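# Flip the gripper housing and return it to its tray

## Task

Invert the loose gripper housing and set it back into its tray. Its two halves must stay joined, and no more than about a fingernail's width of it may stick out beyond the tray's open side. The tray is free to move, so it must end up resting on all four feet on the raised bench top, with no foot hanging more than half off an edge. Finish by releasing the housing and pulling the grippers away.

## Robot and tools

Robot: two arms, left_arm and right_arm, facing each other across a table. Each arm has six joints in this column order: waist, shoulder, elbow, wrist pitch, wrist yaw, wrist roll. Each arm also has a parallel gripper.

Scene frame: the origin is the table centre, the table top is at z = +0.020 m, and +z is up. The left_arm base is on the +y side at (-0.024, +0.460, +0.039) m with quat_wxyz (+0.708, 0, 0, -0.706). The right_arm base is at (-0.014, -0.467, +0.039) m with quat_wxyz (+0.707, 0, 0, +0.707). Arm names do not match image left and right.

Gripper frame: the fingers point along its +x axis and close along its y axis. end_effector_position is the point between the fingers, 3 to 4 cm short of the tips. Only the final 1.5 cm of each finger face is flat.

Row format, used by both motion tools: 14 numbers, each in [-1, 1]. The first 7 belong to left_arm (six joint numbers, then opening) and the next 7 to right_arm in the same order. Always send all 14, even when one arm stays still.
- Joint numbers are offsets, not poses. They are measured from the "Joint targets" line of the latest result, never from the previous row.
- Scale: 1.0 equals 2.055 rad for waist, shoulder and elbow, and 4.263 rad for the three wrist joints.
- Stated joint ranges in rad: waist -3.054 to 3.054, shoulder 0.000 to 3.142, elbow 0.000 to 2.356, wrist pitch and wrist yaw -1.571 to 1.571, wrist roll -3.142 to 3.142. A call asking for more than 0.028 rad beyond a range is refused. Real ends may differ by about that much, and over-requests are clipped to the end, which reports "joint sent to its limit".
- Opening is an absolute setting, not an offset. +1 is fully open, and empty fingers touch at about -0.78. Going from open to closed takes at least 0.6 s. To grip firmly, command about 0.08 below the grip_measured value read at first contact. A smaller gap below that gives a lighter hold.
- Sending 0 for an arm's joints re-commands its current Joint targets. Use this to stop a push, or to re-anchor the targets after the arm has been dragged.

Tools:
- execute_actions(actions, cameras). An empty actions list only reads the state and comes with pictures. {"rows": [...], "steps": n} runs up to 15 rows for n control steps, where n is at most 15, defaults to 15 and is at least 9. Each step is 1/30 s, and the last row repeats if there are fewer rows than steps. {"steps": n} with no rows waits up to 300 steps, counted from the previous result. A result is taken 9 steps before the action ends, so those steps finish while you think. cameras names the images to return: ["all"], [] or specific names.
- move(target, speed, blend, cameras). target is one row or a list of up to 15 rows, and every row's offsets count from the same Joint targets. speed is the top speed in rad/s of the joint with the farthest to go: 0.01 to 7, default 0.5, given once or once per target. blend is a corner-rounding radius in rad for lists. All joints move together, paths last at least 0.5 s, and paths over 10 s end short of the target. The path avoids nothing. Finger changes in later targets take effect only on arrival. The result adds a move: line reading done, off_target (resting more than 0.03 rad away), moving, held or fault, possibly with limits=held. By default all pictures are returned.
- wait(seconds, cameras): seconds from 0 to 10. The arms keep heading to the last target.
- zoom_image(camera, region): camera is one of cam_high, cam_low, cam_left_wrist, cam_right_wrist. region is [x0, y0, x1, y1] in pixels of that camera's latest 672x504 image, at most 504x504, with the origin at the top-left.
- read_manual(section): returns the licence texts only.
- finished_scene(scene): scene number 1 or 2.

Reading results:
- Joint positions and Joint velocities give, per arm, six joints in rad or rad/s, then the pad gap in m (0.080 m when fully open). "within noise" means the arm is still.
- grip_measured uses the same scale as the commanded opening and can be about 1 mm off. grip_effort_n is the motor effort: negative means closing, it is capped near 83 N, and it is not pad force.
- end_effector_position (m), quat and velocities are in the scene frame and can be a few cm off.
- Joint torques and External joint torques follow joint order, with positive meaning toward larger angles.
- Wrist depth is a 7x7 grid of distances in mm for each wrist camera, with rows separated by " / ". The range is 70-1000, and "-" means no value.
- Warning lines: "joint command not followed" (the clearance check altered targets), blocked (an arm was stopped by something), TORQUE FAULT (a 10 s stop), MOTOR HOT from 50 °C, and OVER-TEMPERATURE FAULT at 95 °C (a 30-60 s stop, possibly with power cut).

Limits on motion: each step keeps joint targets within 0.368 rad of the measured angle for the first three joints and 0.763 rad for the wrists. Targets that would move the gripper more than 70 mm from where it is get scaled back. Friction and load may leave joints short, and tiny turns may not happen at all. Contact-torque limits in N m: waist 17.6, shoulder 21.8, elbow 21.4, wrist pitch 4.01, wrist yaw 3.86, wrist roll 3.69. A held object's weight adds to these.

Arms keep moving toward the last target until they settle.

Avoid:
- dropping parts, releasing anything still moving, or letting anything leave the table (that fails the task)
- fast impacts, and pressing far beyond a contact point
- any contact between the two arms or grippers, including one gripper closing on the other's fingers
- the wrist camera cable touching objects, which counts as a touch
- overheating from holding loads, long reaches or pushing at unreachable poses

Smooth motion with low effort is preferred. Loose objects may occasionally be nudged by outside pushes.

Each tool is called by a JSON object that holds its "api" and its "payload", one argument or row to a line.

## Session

{"api": "execute_actions", "payload": {
  "actions": [],
  "cameras": ["all"]
}}

Scene clock: 0.00 s of 5467.00 s.
left_arm: end_effector_position=(-0.0135, +0.2451, +0.2365) grip_measured=+1.000 grip_effort_n=n/a end_effector_quat_wxyz=(+0.306, +0.375, -0.190, -0.854) | right_arm: end_effector_position=(+0.0294, -0.1481, +0.3676) grip_measured=+1.000 grip_effort_n=n/a end_effector_quat_wxyz=(+0.625, -0.205, +0.174, +0.733)
Joint positions: left_arm=[0.666 0.976 0.806 -1.05 0.978 1.863 0.08] | right_arm=[-0.32 1.156 1.321 -0.763 -0.403 -0.264 0.08]
Joint velocities: within noise
Joint torques (N m): no reading
External joint torques (N m): no reading
Heat: left arm: hottest wrist pitch 32 °C (+0.0 °C/min); right arm: hottest wrist pitch 34 °C (+0.0 °C/min).
Wrist depth (mm): cam_left_wrist=[- 739 - - 483 435 363 / - 479 334 311 447 376 327 / - 293 284 328 383 340 300 / 284 261 261 412 360 314 279 / 277 262 266 375 325 289 254 / - - 381 342 298 107 - / - - 357 311 275 255 83] | cam_right_wrist=[- - - - 379 976 988 / - - 733 706 702 744 771 / - 648 644 630 636 631 611 / - 360 352 307 357 354 540 / 478 324 304 298 306 319 465 / - 85 281 280 278 98 - / - - 255 253 252 247 82]
Joint targets: left_arm=[0.666 0.974 0.809 -1.046 0.984 1.860] | right_arm=[-0.320 1.155 1.322 -0.758 -0.407 -0.260]

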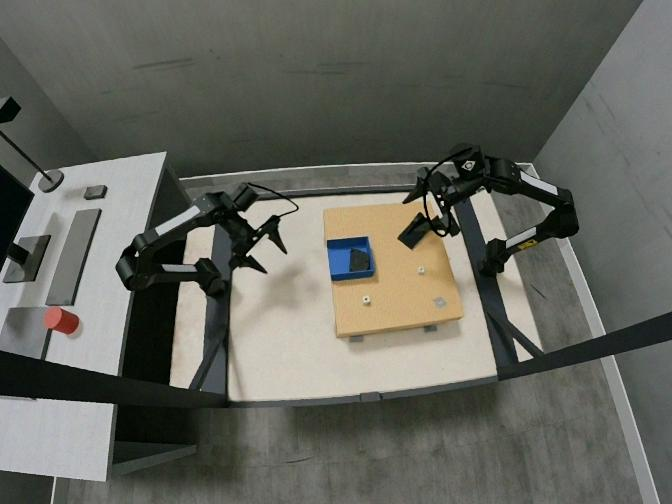

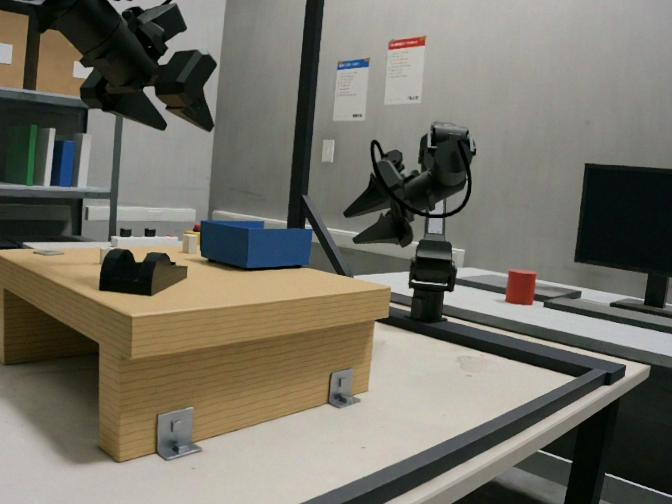

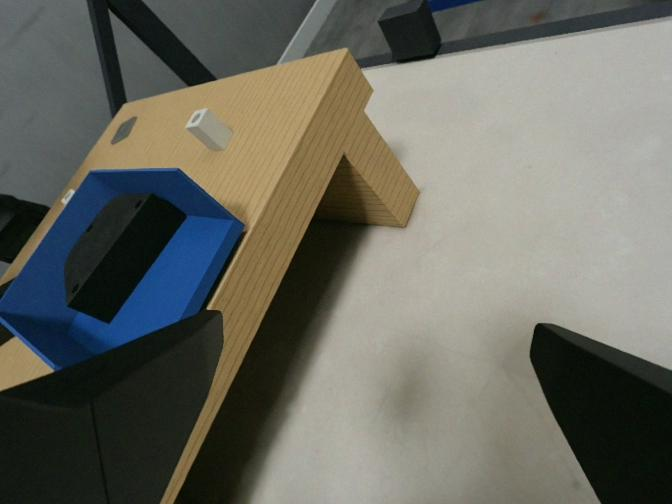

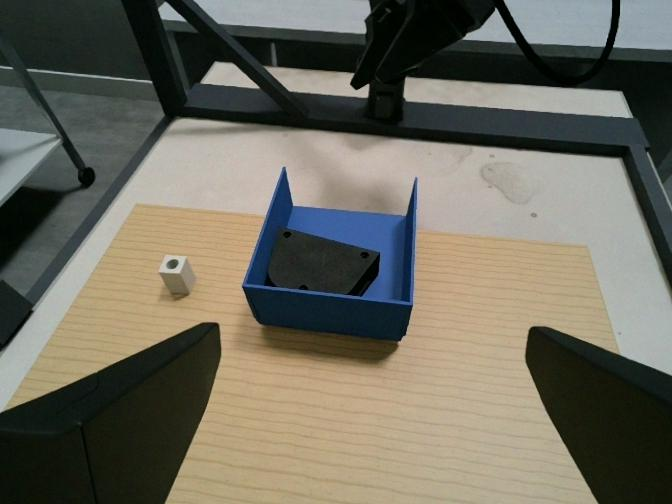

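{"api": "move", "payload": {
  "target": [
    [-0.2795, -0.1835, -0.1747, 0.2095, -0.2308, -0.4363, 0.5, 0, 0, 0, 0, 0, 0, 1.0],
    [-0.3084, 0.2536, 0.3938, -0.0303, -0.2189, -0.4154, 0.5, 0, 0, 0, 0, 0, 0, 1.0]
  ],
  "speed": [0.9, 0.7],
  "blend": 0.05
}}

{"api": "zoom_image", "payload": {
  "camera": "cam_left_wrist",
  "region": [150, 0, 600, 330]
}}

{"api": "zoom_image", "payload": {
  "camera": "cam_right_wrist",
  "region": [220, 140, 450, 360]
}}

Scene clock: 12.37 s of 5467.00 s.
left_arm: end_effector_position=(-0.0186, +0.1194, +0.3028) grip_measured=+0.504 grip_effort_n=-22.1 end_effector_quat_wxyz=(+0.593, +0.368, +0.347, -0.627) | right_arm: end_effector_position=(+0.0294, -0.1481, +0.3676) grip_measured=+1.000 grip_effort_n=-2.6 end_effector_quat_wxyz=(+0.625, -0.205, +0.174, +0.733)
Joint positions: left_arm=[0.035 1.489 1.603 -1.177 0.046 0.082 0.058] | right_arm=[-0.32 1.156 1.321 -0.763 -0.403 -0.264 0.08]
Joint velocities: within noise
Joint torques (N m): left_arm=[-0.24 -4.36 6.26 0.96 0.1 0.2] | right_arm=[-0.03 -4.74 6.54 2.21 -0.19 0]
External joint torques (N m): left_arm=[-0.22 0.81 0.45 -0.11 0.07 0.19] | right_arm=[-0.02 -1.3 0 0.64 -0.04 0]
Heat: left arm: hottest wrist pitch 33 °C (+4.9 °C/min); right arm: hottest wrist pitch 37 °C (+14.6 °C/min).
Wrist depth (mm): cam_left_wrist=[238 240 208 193 195 241 242 / 231 232 220 189 189 232 229 / 225 225 211 210 209 224 225 / 218 218 206 205 205 219 221 / 350 294 236 356 358 361 358 / - - 89 347 345 - - / - - 332 338 338 - -] | cam_right_wrist=[- - - 613 579 - 1000 / - - 728 709 700 749 - / - 643 639 641 634 628 612 / - 361 350 306 355 354 538 / 476 325 304 300 307 318 464 / - 85 281 279 278 98 - / - - 254 252 253 247 82]
Joint targets: left_arm=[0.032 1.495 1.619 -1.175 0.051 0.089] | right_arm=[-0.320 1.155 1.322 -0.758 -0.407 -0.260]
Kept back: nothing.
move: done

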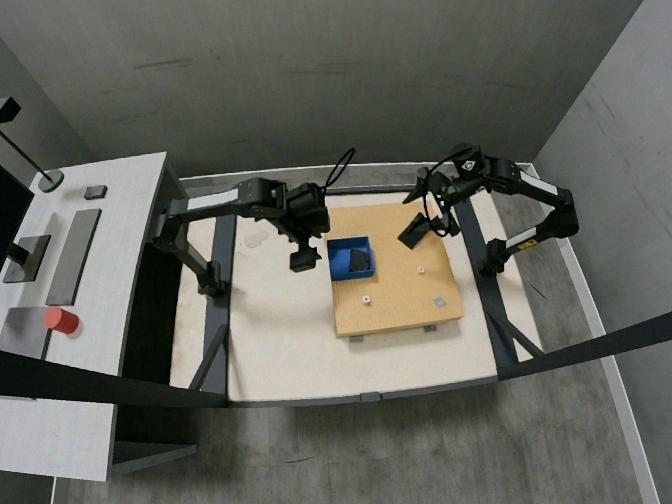

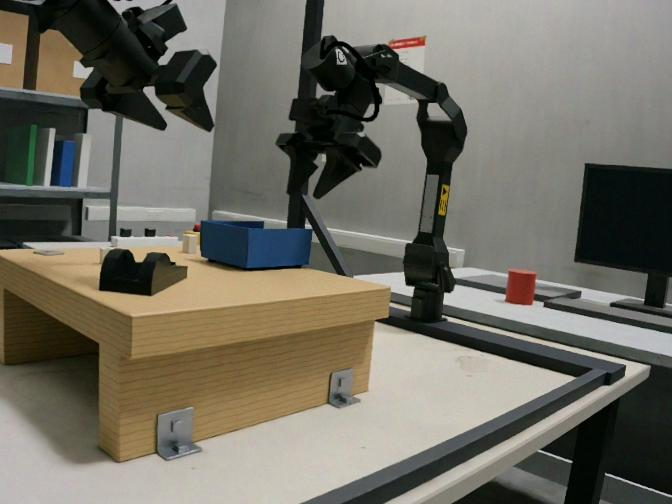

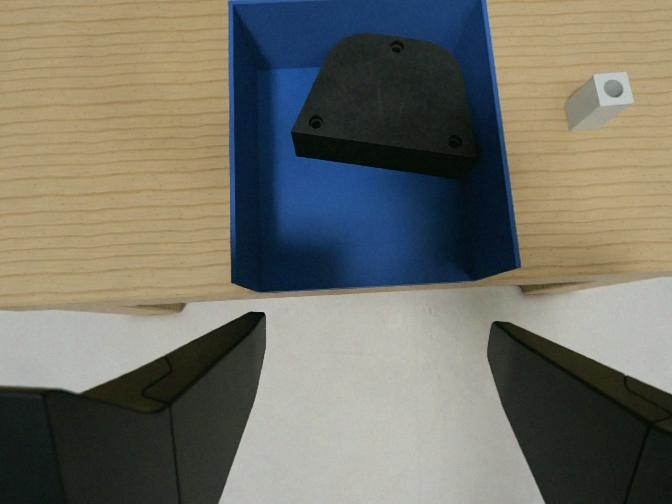

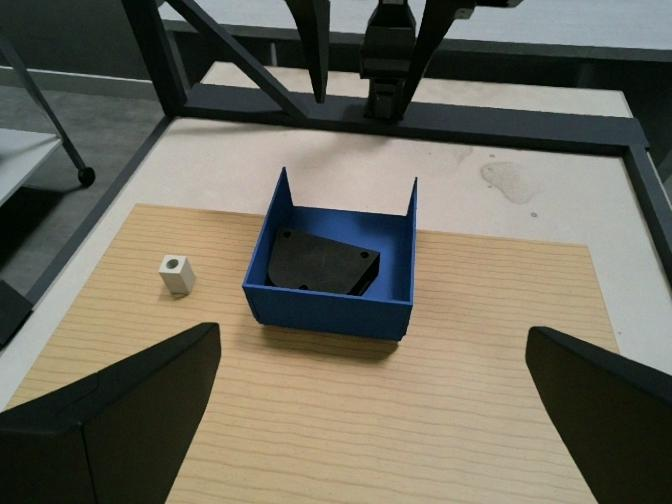

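Scaled by 1.120 from the camera's 672x504 image, which has a finer 960x720 frame.

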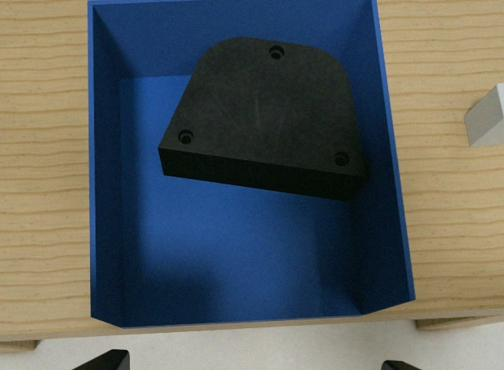

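Scaled by 2.191 from the camera's 672x504 image, which has a finer 960x720 frame.

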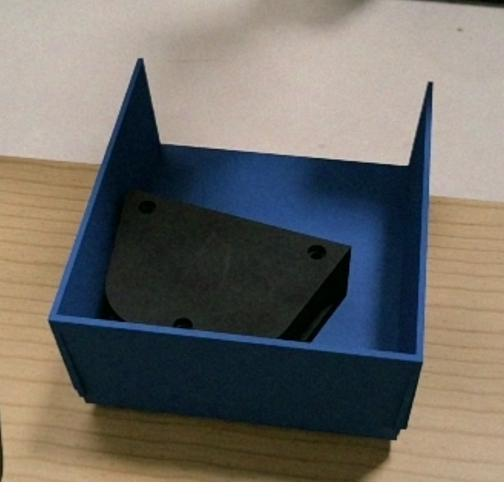

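{"api": "zoom_image", "payload": {
  "camera": "cam_left_wrist",
  "region": [270, 10, 510, 200]
}}

{"api": "zoom_image", "payload": {
  "camera": "cam_right_wrist",
  "region": [250, 200, 420, 340]
}}

Scaled by 2.100 from the camera's 672x504 image, which has a finer 960x720 frame.

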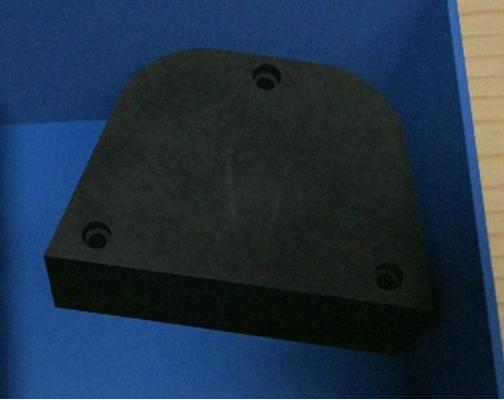

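Scaled by 2.965 from the camera's 672x504 image, which has a finer 960x720 frame.

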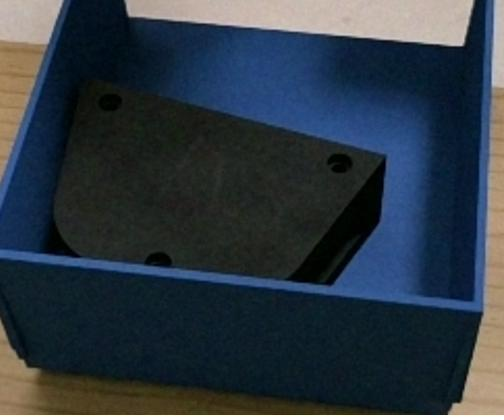

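{"api": "move", "payload": {
  "target": [0.0178, 0.2459, 0.2707, -0.0701, -0.0066, -0.0008, -0.75, 0, 0, 0, 0, 0, 0, 1.0],
  "speed": 0.4
}}

{"api": "zoom_image", "payload": {
  "camera": "cam_left_wrist",
  "region": [200, 0, 560, 360]
}}

{"api": "zoom_image", "payload": {
  "camera": "cam_right_wrist",
  "region": [220, 140, 450, 360]
}}

Scene clock: 85.00 s of 5467.00 s.
left_arm: end_effector_position=(-0.0008, +0.0444, +0.2728) grip_measured=-0.746 grip_effort_n=-22.1 end_effector_quat_wxyz=(+0.555, +0.431, +0.427, -0.569) | right_arm: end_effector_position=(+0.0294, -0.1481, +0.3676) grip_measured=+1.000 grip_effort_n=-2.6 end_effector_quat_wxyz=(+0.625, -0.205, +0.174, +0.733)
Joint positions: left_arm=[0.066 1.993 2.161 -1.474 0.03 0.082 0.001] | right_arm=[-0.32 1.156 1.321 -0.763 -0.403 -0.264 0.08]
Joint velocities: within noise
Joint torques (N m): left_arm=[0.24 -7.32 5.66 0.65 -0.09 0.06] | right_arm=[-0.05 -4.73 6.53 2.21 -0.19 0]
External joint torques (N m): left_arm=[0.17 0.99 0.31 -0.08 -0.1 0.06] | right_arm=[-0.06 -1.28 0.01 0.66 -0.03 0]
Heat: left arm: hottest elbow 36 °C (+4.0 °C/min); right arm: hottest wrist pitch 41 °C (+2.0 °C/min).
Wrist depth (mm): cam_left_wrist=[167 167 168 168 168 167 168 / 169 169 169 142 131 131 126 / 171 171 171 158 132 132 132 / 174 174 160 162 134 134 133 / 176 176 175 162 163 163 176 / - 178 - - - 165 178 / - - - - - - -] | cam_right_wrist=[- - 627 173 166 974 - / - - 715 178 181 213 - / - 643 642 594 629 632 604 / - 362 350 306 354 355 537 / 477 326 304 299 304 319 459 / - 85 282 279 279 98 - / - - 255 253 252 247 82]
Joint targets: left_arm=[0.068 2.001 2.175 -1.474 0.023 0.086] | right_arm=[-0.320 1.155 1.322 -0.758 -0.407 -0.260]
Kept back: nothing.
move: done

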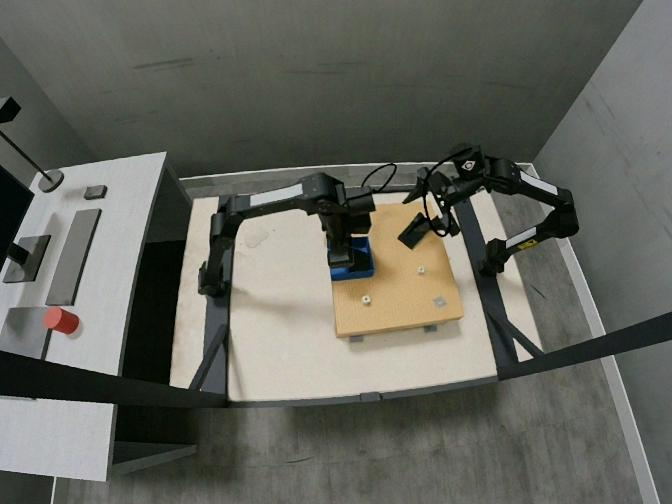

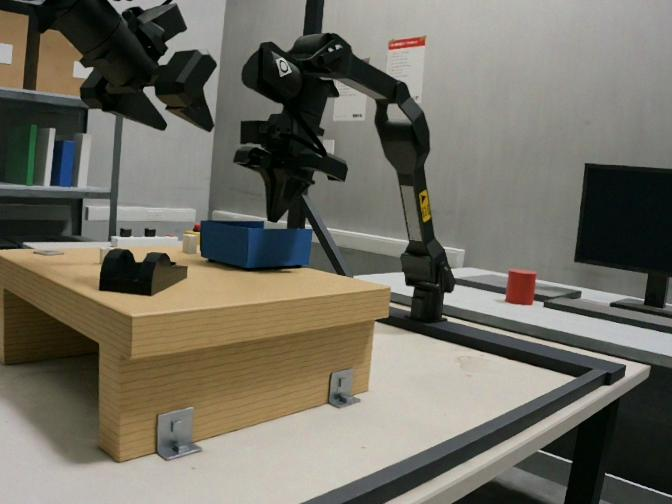

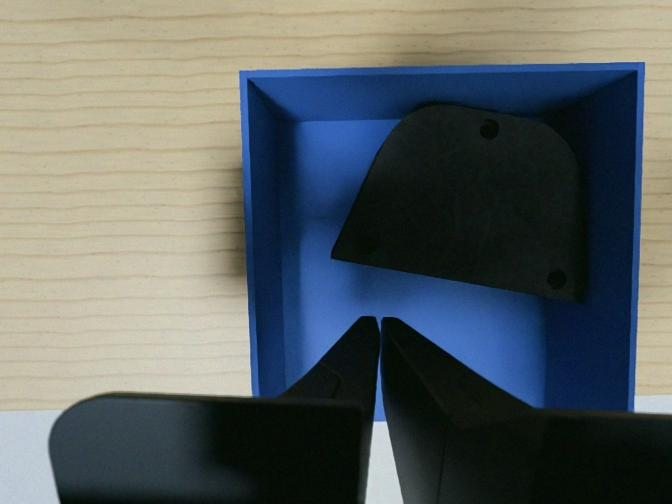

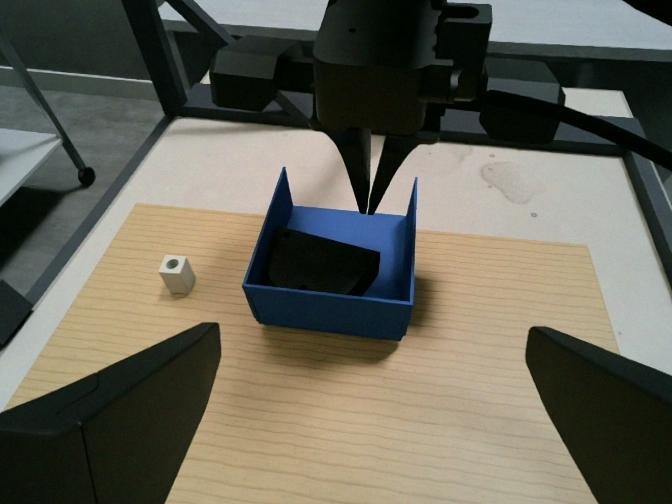

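Scaled by 1.400 from the camera's 672x504 image, which has a finer 960x720 frame.

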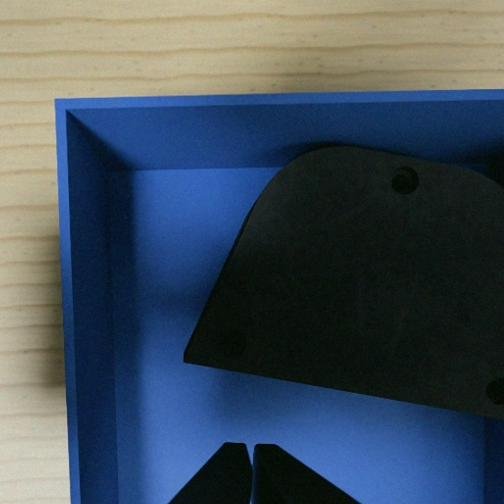

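Scaled by 2.191 from the camera's 672x504 image, which has a finer 960x720 frame.

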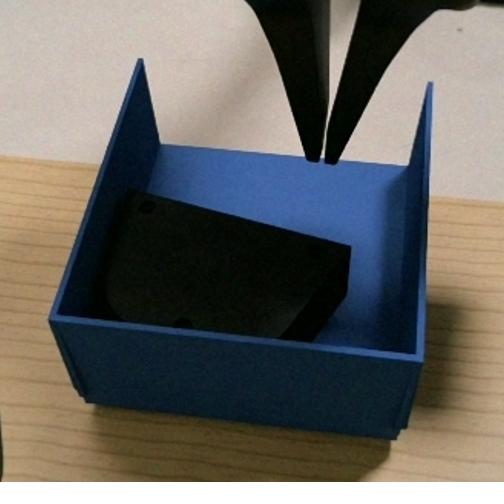

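{"api": "move", "payload": {
  "target": [0.0004,-0.0410,-0.1473,0.0519,0,0,-0.75,0,0,0,0,0,0,1.0],
  "speed": 0.35,
  "cameras": ["cam_left_wrist"]
}}

Scene clock: 109.40 s of 5467.00 s.
left_arm: end_effector_position=(-0.0004, +0.0441, +0.2258) grip_measured=-0.746 grip_effort_n=-22.1 end_effector_quat_wxyz=(+0.554, +0.433, +0.429, -0.568) | right_arm: end_effector_position=(+0.0294, -0.1481, +0.3676) grip_measured=+1.000 grip_effort_n=-2.6 end_effector_quat_wxyz=(+0.625, -0.205, +0.174, +0.733)
Joint positions: left_arm=[0.066 1.932 1.88 -1.26 0.03 0.082 0.001] | right_arm=[-0.32 1.156 1.321 -0.763 -0.403 -0.264 0.08]
Joint velocities: within noise
Joint torques (N m): left_arm=[0.23 -9.72 3.79 1.05 -0.09 0.06] | right_arm=[-0.03 -4.73 6.55 2.21 -0.19 -0.01]
External joint torques (N m): left_arm=[0.2 -1.34 -2 0.31 -0.11 0.06] | right_arm=[-0.03 -1.33 0.06 0.66 -0.03 -0.01]
Heat: left arm: hottest elbow 38 °C (+4.0 °C/min); right arm: hottest wrist pitch 42 °C (+2.0 °C/min).
Wrist depth (mm): cam_left_wrist=[121 121 87 91 85 - - / 123 - 109 110 84 - 84 / 124 - 96 111 - 85 - / 126 126 95 113 86 86 86 / 128 127 114 114 115 115 87 / - - - - - 116 114 / - - - - - - -] | cam_right_wrist=[- - - 150 150 - 990 / - - 738 228 215 750 - / - 645 601 209 204 248 614 / - 364 352 306 355 356 343 / 476 325 305 300 305 320 463 / - 85 281 280 279 98 - / - - 254 252 253 248 82]
Joint targets: left_arm=[0.069 1.916 1.872 -1.252 0.023 0.086] | right_arm=[-0.320 1.155 1.322 -0.758 -0.407 -0.260]
Kept back: nothing.
move: done
Images, in order (width x height): cam_left_wrist 672x504.

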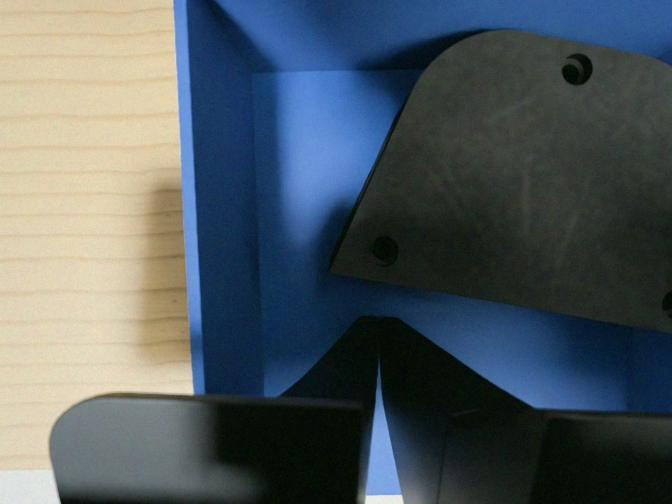

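{"api": "move", "payload": {
  "target": [
    [0,0.0083,0.0088,0,0,0,-0.75,0,0,0,0,0,0,1.0],
    [0,0.0311,0.0409,-0.0056,0,0,-0.75,0,0,0,0,0,0,1.0]
  ],
  "speed": [0.1,0.08],
  "cameras": ["cam_left_wrist"]
}}

Scene clock: 112.90 s of 5467.00 s.
left_arm: end_effector_position=(+0.0002, +0.0350, +0.2277) grip_measured=-0.746 grip_effort_n=-22.1 end_effector_quat_wxyz=(+0.555, +0.432, +0.428, -0.568) | right_arm: end_effector_position=(+0.0294, -0.1481, +0.3676) grip_measured=+1.000 grip_effort_n=-3.0 end_effector_quat_wxyz=(+0.625, -0.205, +0.174, +0.733)
Joint positions: left_arm=[0.066 1.971 1.941 -1.278 0.03 0.082 0.001] | right_arm=[-0.32 1.156 1.321 -0.763 -0.403 -0.264 0.08]
Joint velocities: within noise
Joint torques (N m): left_arm=[0.24 -7.22 6.15 0.64 -0.09 0.07] | right_arm=[-0.05 -4.74 6.53 2.21 -0.19 -0.01]
External joint torques (N m): left_arm=[0.25 1.44 0.37 -0.1 -0.11 0.07] | right_arm=[-0.06 -1.31 0.04 0.66 -0.03 -0.01]
Heat: left arm: hottest shoulder 37 °C (+4.0 °C/min); right arm: hottest wrist pitch 42 °C (+2.0 °C/min).
Wrist depth (mm): cam_left_wrist=[123 122 - 122 122 122 123 / 124 124 97 108 90 - 93 / 126 126 96 113 - 87 - / 128 127 94 115 88 88 88 / 129 129 116 116 - 89 89 / - - - - - 118 110 / - - - - - - -] | cam_right_wrist=[- - - 144 136 - 984 / - - 730 218 211 744 - / - 644 395 201 199 240 614 / - 363 351 307 349 345 334 / 477 325 305 299 306 319 463 / - 85 282 280 279 98 - / - - 254 253 251 247 82]
Joint targets: left_arm=[0.069 1.980 1.956 -1.276 0.023 0.086] | right_arm=[-0.320 1.155 1.322 -0.758 -0.407 -0.260]
Kept back: nothing.
move: done
Images, in order (width x height): cam_left_wrist 672x504.

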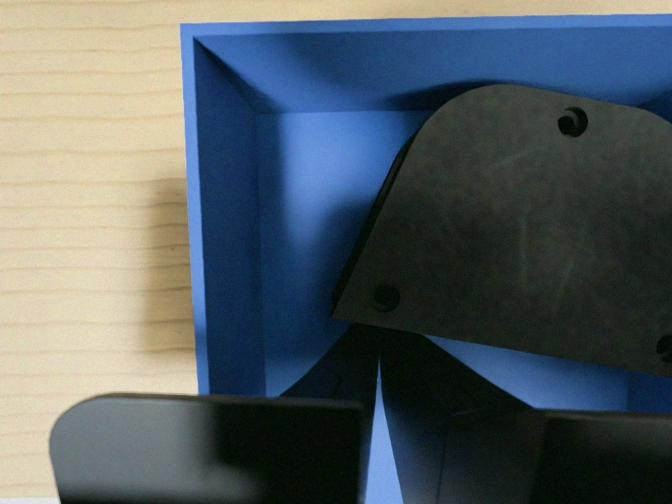

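{"api": "zoom_image", "payload": {
  "camera": "cam_left_wrist",
  "region": [240, 60, 480, 360]
}}

{"api": "zoom_image", "payload": {
  "camera": "cam_left_wrist",
  "region": [380, 60, 672, 420]
}}

Scaled by 1.680 from the camera's 672x504 image, which has a finer 960x720 frame.

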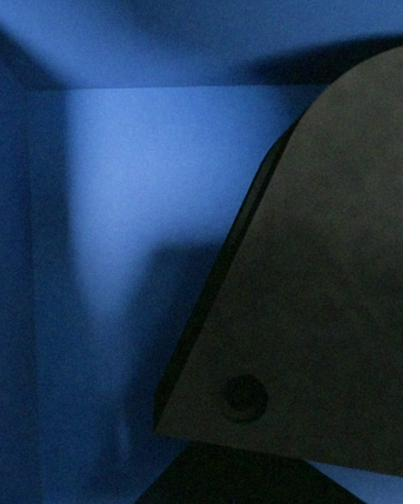

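Scaled by 1.400 from the camera's 672x504 image, which has a finer 960x720 frame.

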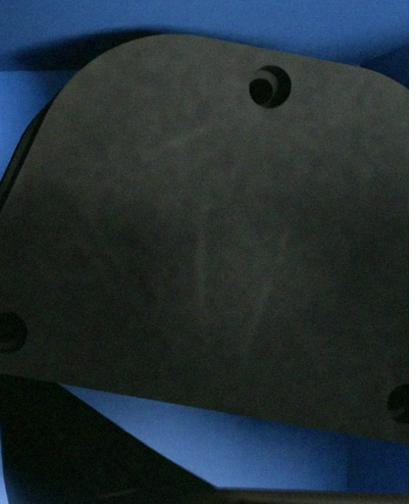

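{"api": "move", "payload": {
  "target": [0,0.0066,0.0095,-0.0014,0,0,-0.75,0,0,0,0,0,0,1.0],
  "speed": 0.05,
  "cameras": ["cam_left_wrist"]
}}

Scene clock: 119.17 s of 5467.00 s.
left_arm: end_effector_position=(+0.0004, +0.0321, +0.2278) grip_measured=-0.746 grip_effort_n=-22.6 end_effector_quat_wxyz=(+0.555, +0.432, +0.428, -0.568) | right_arm: end_effector_position=(+0.0294, -0.1481, +0.3676) grip_measured=+1.000 grip_effort_n=-2.6 end_effector_quat_wxyz=(+0.625, -0.205, +0.174, +0.733)
Joint positions: left_arm=[0.066 1.984 1.96 -1.284 0.03 0.082 0.001] | right_arm=[-0.32 1.156 1.321 -0.763 -0.403 -0.264 0.08]
Joint velocities: within noise
Joint torques (N m): left_arm=[0.24 -7.28 6.09 0.64 -0.09 0.07] | right_arm=[-0.05 -4.73 6.53 2.21 -0.19 -0.01]
External joint torques (N m): left_arm=[0.24 1.43 0.34 -0.1 -0.11 0.06] | right_arm=[-0.05 -1.32 -0.01 0.63 -0.03 -0.01]
Heat: left arm: hottest shoulder 38 °C (+5.1 °C/min); right arm: hottest wrist pitch 42 °C (+1.0 °C/min).
Wrist depth (mm): cam_left_wrist=[123 123 122 123 123 123 123 / 124 124 97 98 90 89 93 / 126 126 96 113 - 87 - / 127 128 94 115 88 87 88 / 129 130 116 116 - 89 89 / - - - - - 118 90 / - - - - - - -] | cam_right_wrist=[- - - 139 135 - 982 / - - 731 211 210 739 - / - 641 339 200 195 238 613 / - 362 348 307 349 346 336 / 478 325 304 299 306 319 466 / - 85 281 279 279 98 - / - - 254 254 251 246 82]
Joint targets: left_arm=[0.069 1.994 1.976 -1.282 0.023 0.086] | right_arm=[-0.320 1.155 1.322 -0.758 -0.407 -0.260]
Kept back: nothing.
move: done
Images, in order (width x height): cam_left_wrist 672x504.

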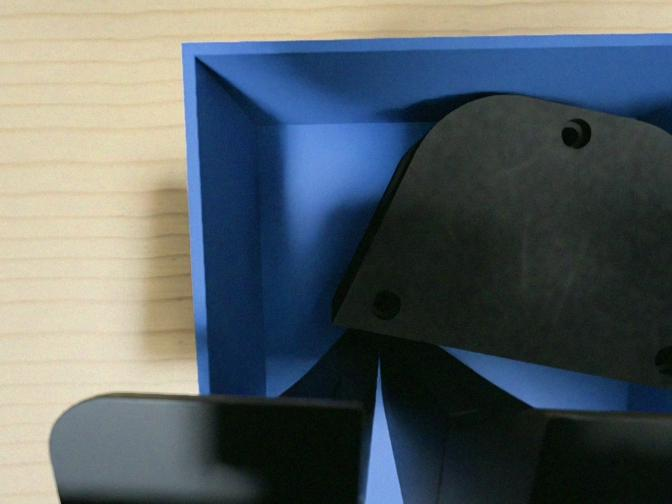

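{"api": "move", "payload": {
  "target": [0,0.0110,0.0158,-0.0023,0,0,-0.75,0,0,0,0,0,0,1.0],
  "speed": 0.05,
  "cameras": ["cam_left_wrist"]
}}

Scene clock: 120.90 s of 5467.00 s.
left_arm: end_effector_position=(+0.0014, +0.0271, +0.2280) grip_measured=-0.746 grip_effort_n=-22.1 end_effector_quat_wxyz=(+0.556, +0.432, +0.427, -0.567) | right_arm: end_effector_position=(+0.0294, -0.1481, +0.3676) grip_measured=+1.000 grip_effort_n=-2.6 end_effector_quat_wxyz=(+0.625, -0.205, +0.174, +0.733)
Joint positions: left_arm=[0.066 2.006 1.993 -1.293 0.026 0.082 0.001] | right_arm=[-0.32 1.156 1.321 -0.763 -0.403 -0.264 0.08]
Joint velocities: within noise
Joint torques (N m): left_arm=[0.25 -7.33 6.04 0.67 -0.09 0.07] | right_arm=[-0.04 -4.73 6.53 2.21 -0.19 -0.01]
External joint torques (N m): left_arm=[0.25 1.45 0.31 -0.09 -0.1 0.06] | right_arm=[-0.03 -1.28 -0.02 0.64 -0.04 -0.01]
Heat: left arm: hottest shoulder 38 °C (+5.0 °C/min); right arm: hottest wrist pitch 42 °C (+1.0 °C/min).
Wrist depth (mm): cam_left_wrist=[123 123 123 123 123 123 123 / 125 124 92 93 94 85 98 / 126 126 113 113 - 87 87 / 128 128 97 115 88 87 88 / 130 130 111 116 - 89 89 / - 131 - - - - 90 / - - - - - - -] | cam_right_wrist=[- - - 134 130 - 992 / - - 719 210 204 745 - / - 641 339 199 192 200 606 / - 362 349 298 348 346 335 / 476 325 305 300 304 319 463 / - 85 281 281 278 98 - / - - 253 253 252 247 82]
Joint targets: left_arm=[0.069 2.016 2.008 -1.292 0.023 0.086] | right_arm=[-0.320 1.155 1.322 -0.758 -0.407 -0.260]
Kept back: nothing.
move: done
Images, in order (width x height): cam_left_wrist 672x504.

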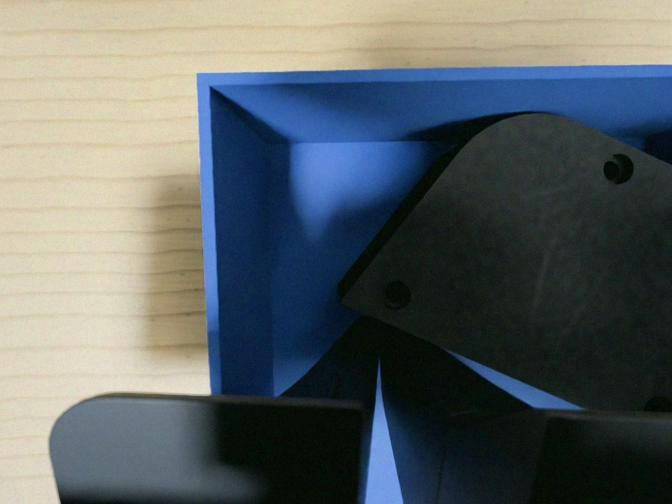

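{"api": "move", "payload": {
  "target": [
    [0,-0.0482,-0.0662,0.0092,0,0,-0.75,0,0,0,0,0,0,1.0],
    [-0.0179,-0.2534,-0.1897,0.0274,0.0065,0.0007,-0.75,0,0,0,0,0,0,1.0]
  ],
  "speed": [0.25,0.6],
  "blend": 0.02,
  "cameras": ["cam_left_wrist","cam_high"]
}}

Scene clock: 124.50 s of 5467.00 s.
left_arm: end_effector_position=(-0.0185, +0.1163, +0.3051) grip_measured=-0.746 grip_effort_n=-22.1 end_effector_quat_wxyz=(+0.593, +0.367, +0.347, -0.627) | right_arm: end_effector_position=(+0.0294, -0.1481, +0.3676) grip_measured=+1.000 grip_effort_n=-2.6 end_effector_quat_wxyz=(+0.625, -0.205, +0.174, +0.733)
Joint positions: left_arm=[0.035 1.503 1.626 -1.184 0.046 0.082 0.001] | right_arm=[-0.32 1.156 1.321 -0.763 -0.403 -0.264 0.08]
Joint velocities: within noise
Joint torques (N m): left_arm=[-0.21 -5.95 4.04 1.44 0.1 0.17] | right_arm=[-0.03 -4.73 6.53 2.21 -0.19 -0.01]
External joint torques (N m): left_arm=[-0.21 -0.58 -1.86 0.34 0.07 0.17] | right_arm=[-0.07 -1.27 0 0.65 -0.02 -0.01]
Heat: left arm: hottest shoulder 38 °C (+5.0 °C/min); right arm: hottest wrist pitch 42 °C (+1.0 °C/min).
Wrist depth (mm): cam_left_wrist=[241 241 213 196 195 243 243 / 234 235 222 192 192 236 232 / 228 228 212 213 197 228 229 / 220 221 207 207 207 219 223 / 356 353 359 356 359 356 359 / 352 350 - - - 352 352 / - - - - - - -] | cam_right_wrist=[- - - 302 968 - - / - - 733 703 699 736 - / - 640 644 638 638 630 613 / - 360 350 307 357 355 532 / 477 327 304 299 306 319 462 / - 85 282 278 279 98 - / - - 255 253 252 247 82]
Joint targets: left_arm=[0.032 1.495 1.618 -1.175 0.051 0.089] | right_arm=[-0.320 1.155 1.322 -0.758 -0.407 -0.260]
Kept back: nothing.
move: done
Images, in order (width x height): cam_high 672x504, cam_left_wrist 672x504.

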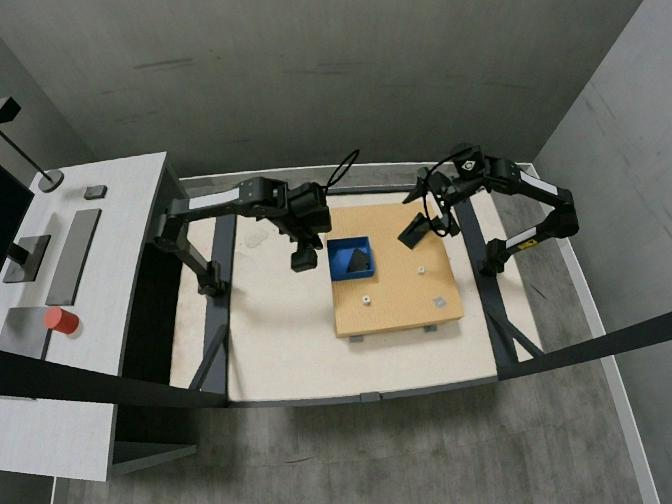

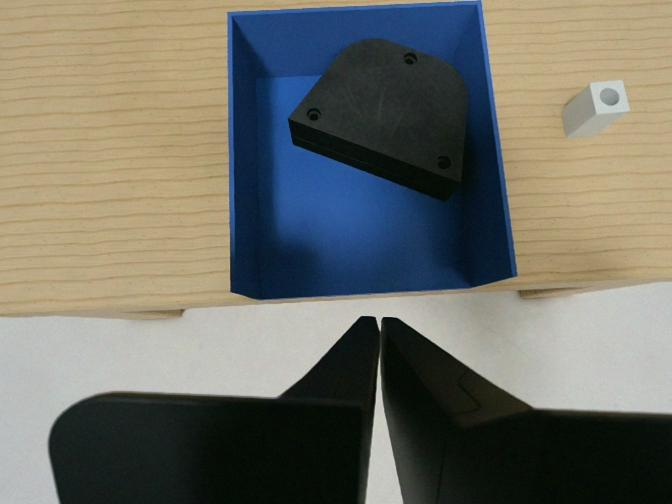

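{"api": "zoom_image", "payload": {
  "camera": "cam_left_wrist",
  "region": [220, 0, 520, 225]
}}

{"api": "zoom_image", "payload": {
  "camera": "cam_left_wrist",
  "region": [270, 90, 480, 210]
}}

Scaled by 1.680 from the camera's 672x504 image, which has a finer 960x720 frame.

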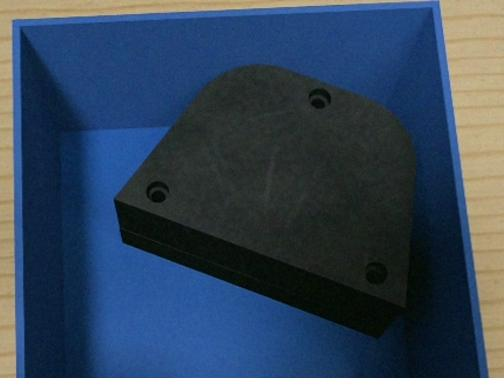

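Scaled by 2.400 from the camera's 672x504 image, which has a finer 960x720 frame.

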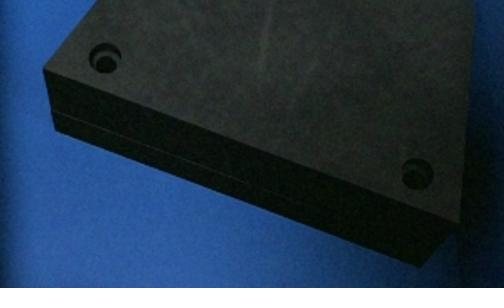

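{"api": "zoom_image", "payload": {
  "camera": "cam_left_wrist",
  "region": [215, 200, 365, 320]
}}

{"api": "zoom_image", "payload": {
  "camera": "cam_left_wrist",
  "region": [420, 0, 540, 310]
}}

Scaled by 3.360 from the camera's 672x504 image, which has a finer 960x720 frame.

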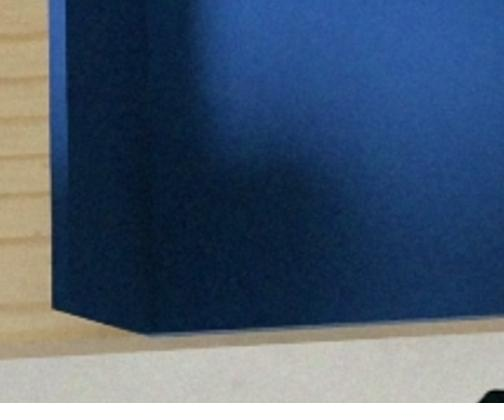

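Scaled by 1.626 from the camera's 672x504 image, which has a finer 960x720 frame.

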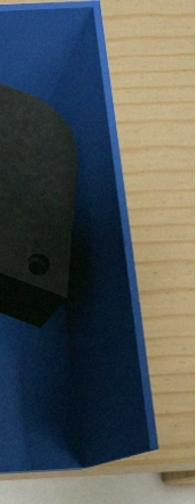

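{"api": "move", "payload": {
  "target": [0,0,0,0,0,0,-0.75,0.1461,0.4387,0.4528,-0.1752,0.0943,-0.3120,0.11],
  "speed": 0.8,
  "cameras": ["all"]
}}

Scene clock: 155.83 s of 5467.00 s.
left_arm: end_effector_position=(-0.0185, +0.1163, +0.3051) grip_measured=-0.746 grip_effort_n=-22.1 end_effector_quat_wxyz=(+0.593, +0.367, +0.347, -0.627) | right_arm: end_effector_position=(-0.0070, -0.0403, +0.2719) grip_measured=+0.113 grip_effort_n=-18.4 end_effector_quat_wxyz=(+0.093, -0.701, -0.090, +0.702)
Joint positions: left_arm=[0.035 1.503 1.626 -1.184 0.046 0.082 0.001] | right_arm=[-0.018 2.049 2.243 -1.505 -0.005 -1.583 0.04]
Joint velocities: within noise
Joint torques (N m): left_arm=[-0.21 -5.94 4 1.44 0.09 0.18] | right_arm=[-0.11 -10.24 6.66 0.9 0.09 -0.14]
External joint torques (N m): left_arm=[-0.19 -0.72 -1.81 0.35 0.06 0.17] | right_arm=[-0.11 -0.97 1 0.19 0.14 -0.15]
Heat: left arm: hottest shoulder 37 °C (+2.0 °C/min); right arm: hottest wrist pitch 42 °C (+0.0 °C/min).
Wrist depth (mm): cam_left_wrist=[242 242 214 194 195 243 243 / 234 234 221 191 192 235 232 / 227 227 212 212 198 227 228 / 220 220 209 208 208 220 223 / 353 352 357 357 361 358 360 / 352 351 - - - 354 352 / - - - - - - -] | cam_right_wrist=[128 132 137 142 148 154 161 / 133 137 143 148 154 160 168 / - 144 149 153 123 127 166 / 146 150 158 161 127 134 366 / 153 158 164 168 134 175 395 / 160 163 81 180 154 - 184 / - - - 194 147 - -]
Joint targets: left_arm=[0.032 1.495 1.618 -1.175 0.051 0.089] | right_arm=[-0.019 2.057 2.253 -1.505 -0.005 -1.591]
Kept back: nothing.
move: done

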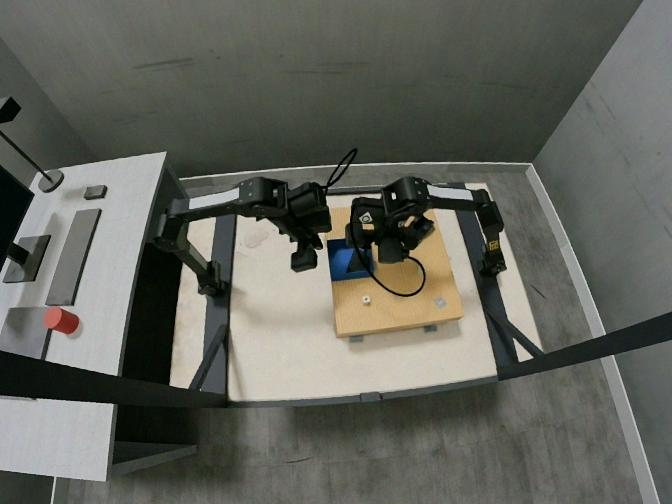

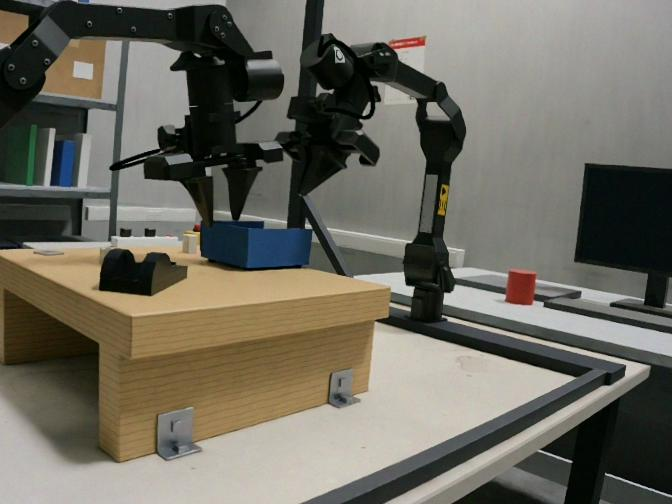

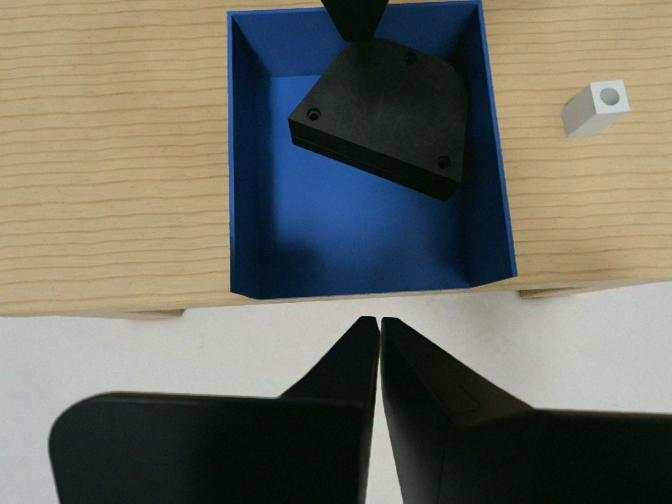

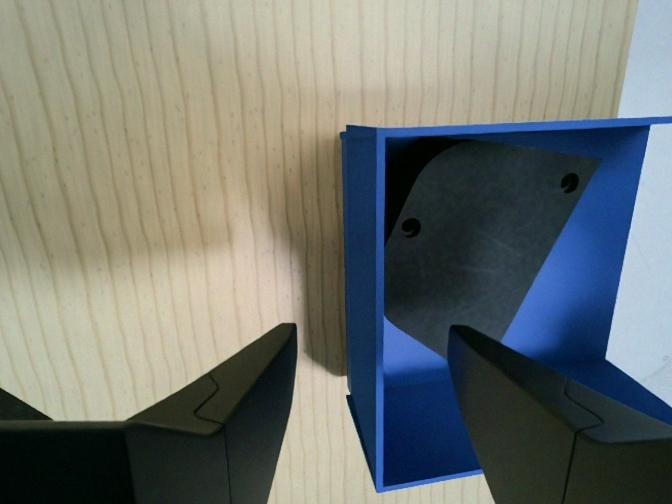

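{"api": "zoom_image", "payload": {
  "camera": "cam_right_wrist",
  "region": [330, 100, 500, 240]
}}

{"api": "zoom_image", "payload": {
  "camera": "cam_right_wrist",
  "region": [270, 280, 480, 500]
}}

{"api": "zoom_image", "payload": {
  "camera": "cam_right_wrist",
  "region": [480, 100, 672, 420]
}}

Scaled by 2.965 from the camera's 672x504 image, which has a finer 960x720 frame.

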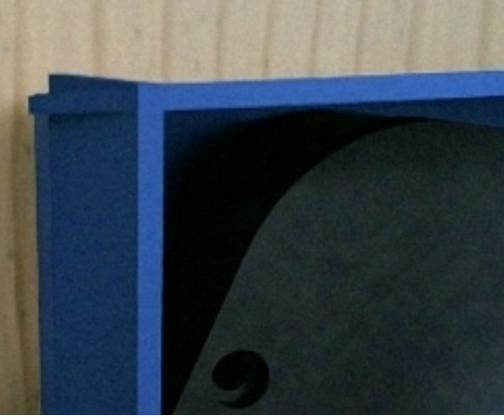

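Scaled by 2.291 from the camera's 672x504 image, which has a finer 960x720 frame.

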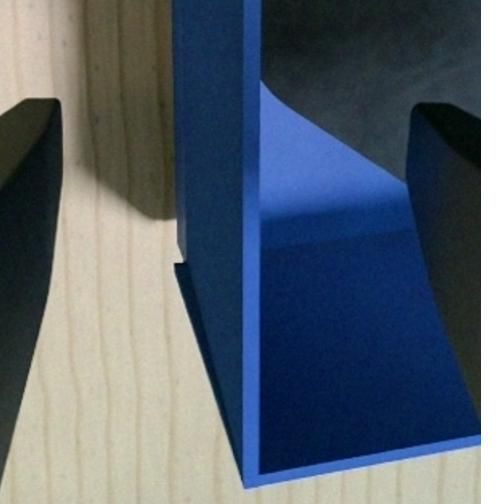

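Scaled by 1.575 from the camera's 672x504 image, which has a finer 960x720 frame.

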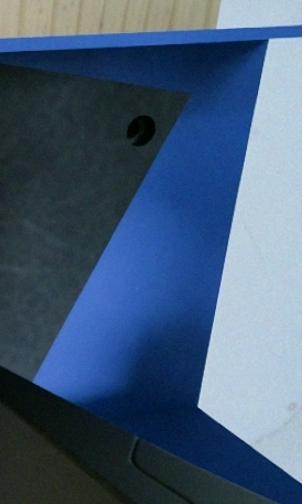

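{"api": "move", "payload": {
  "target": [0,0,0,0,0,0,-0.75,-0.0379,-0.0483,-0.0794,0.0351,-0.0066,-0.0166,0.066],
  "speed": 0.4,
  "cameras": ["cam_left_wrist","cam_right_wrist"]
}}

Scene clock: 192.83 s of 5467.00 s.
left_arm: end_effector_position=(-0.0185, +0.1163, +0.3051) grip_measured=-0.746 grip_effort_n=-22.1 end_effector_quat_wxyz=(+0.593, +0.367, +0.347, -0.627) | right_arm: end_effector_position=(+0.0246, -0.0380, +0.2727) grip_measured=+0.069 grip_effort_n=-18.4 end_effector_quat_wxyz=(+0.124, -0.699, -0.118, +0.694)
Joint positions: left_arm=[0.035 1.503 1.626 -1.184 0.046 0.082 0.001] | right_arm=[-0.098 1.967 2.101 -1.361 -0.024 -1.655 0.038]
Joint velocities: within noise
Joint torques (N m): left_arm=[-0.2 -5.93 4.01 1.44 0.09 0.18] | right_arm=[0.1 -12.17 4.64 1.52 -0.27 -0.13]
External joint torques (N m): left_arm=[-0.22 -0.59 -1.82 0.37 0.07 0.18] | right_arm=[0.1 -3.29 -1.25 0.68 -0.2 -0.15]
Heat: left arm: hottest wrist pitch 37 °C (+3.0 °C/min); right arm: hottest shoulder 41 °C (+10.0 °C/min).
Wrist depth (mm): cam_left_wrist=[241 241 204 195 195 244 243 / 235 234 222 190 191 234 233 / 226 226 212 212 197 227 228 / 219 220 208 208 207 220 223 / 354 354 357 361 358 360 360 / 353 351 - - - 355 351 / - - - - - - -] | cam_right_wrist=[124 129 135 133 114 123 159 / - 134 142 132 115 127 359 / - 141 148 141 124 163 383 / 141 147 156 155 133 178 408 / 147 154 163 146 162 161 183 / 154 - - 183 124 - 471 / - - - 199 211 - -]
Joint targets: left_arm=[0.032 1.495 1.618 -1.175 0.051 0.089] | right_arm=[-0.097 1.958 2.090 -1.355 -0.033 -1.661]
Kept back: nothing.
move: done
Images, in order (width x height): cam_left_wrist 672x504, cam_right_wrist 672x504.

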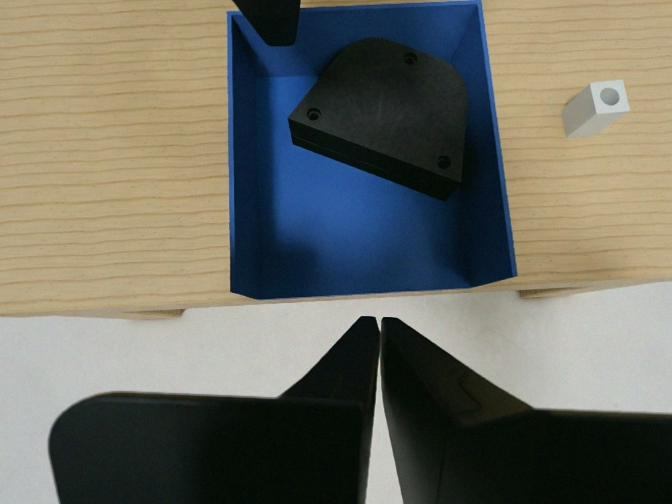

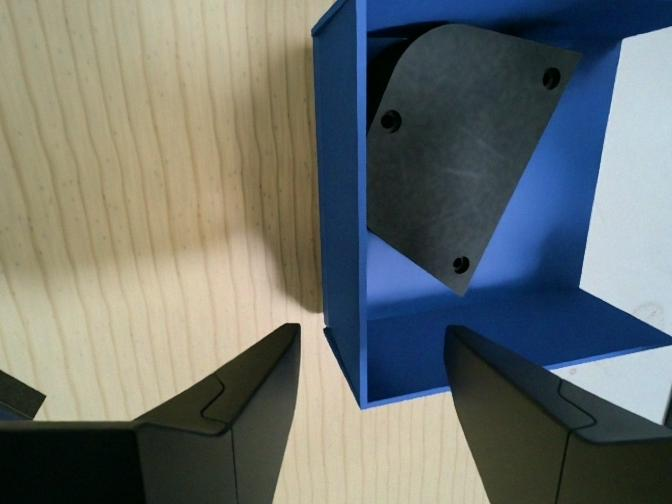

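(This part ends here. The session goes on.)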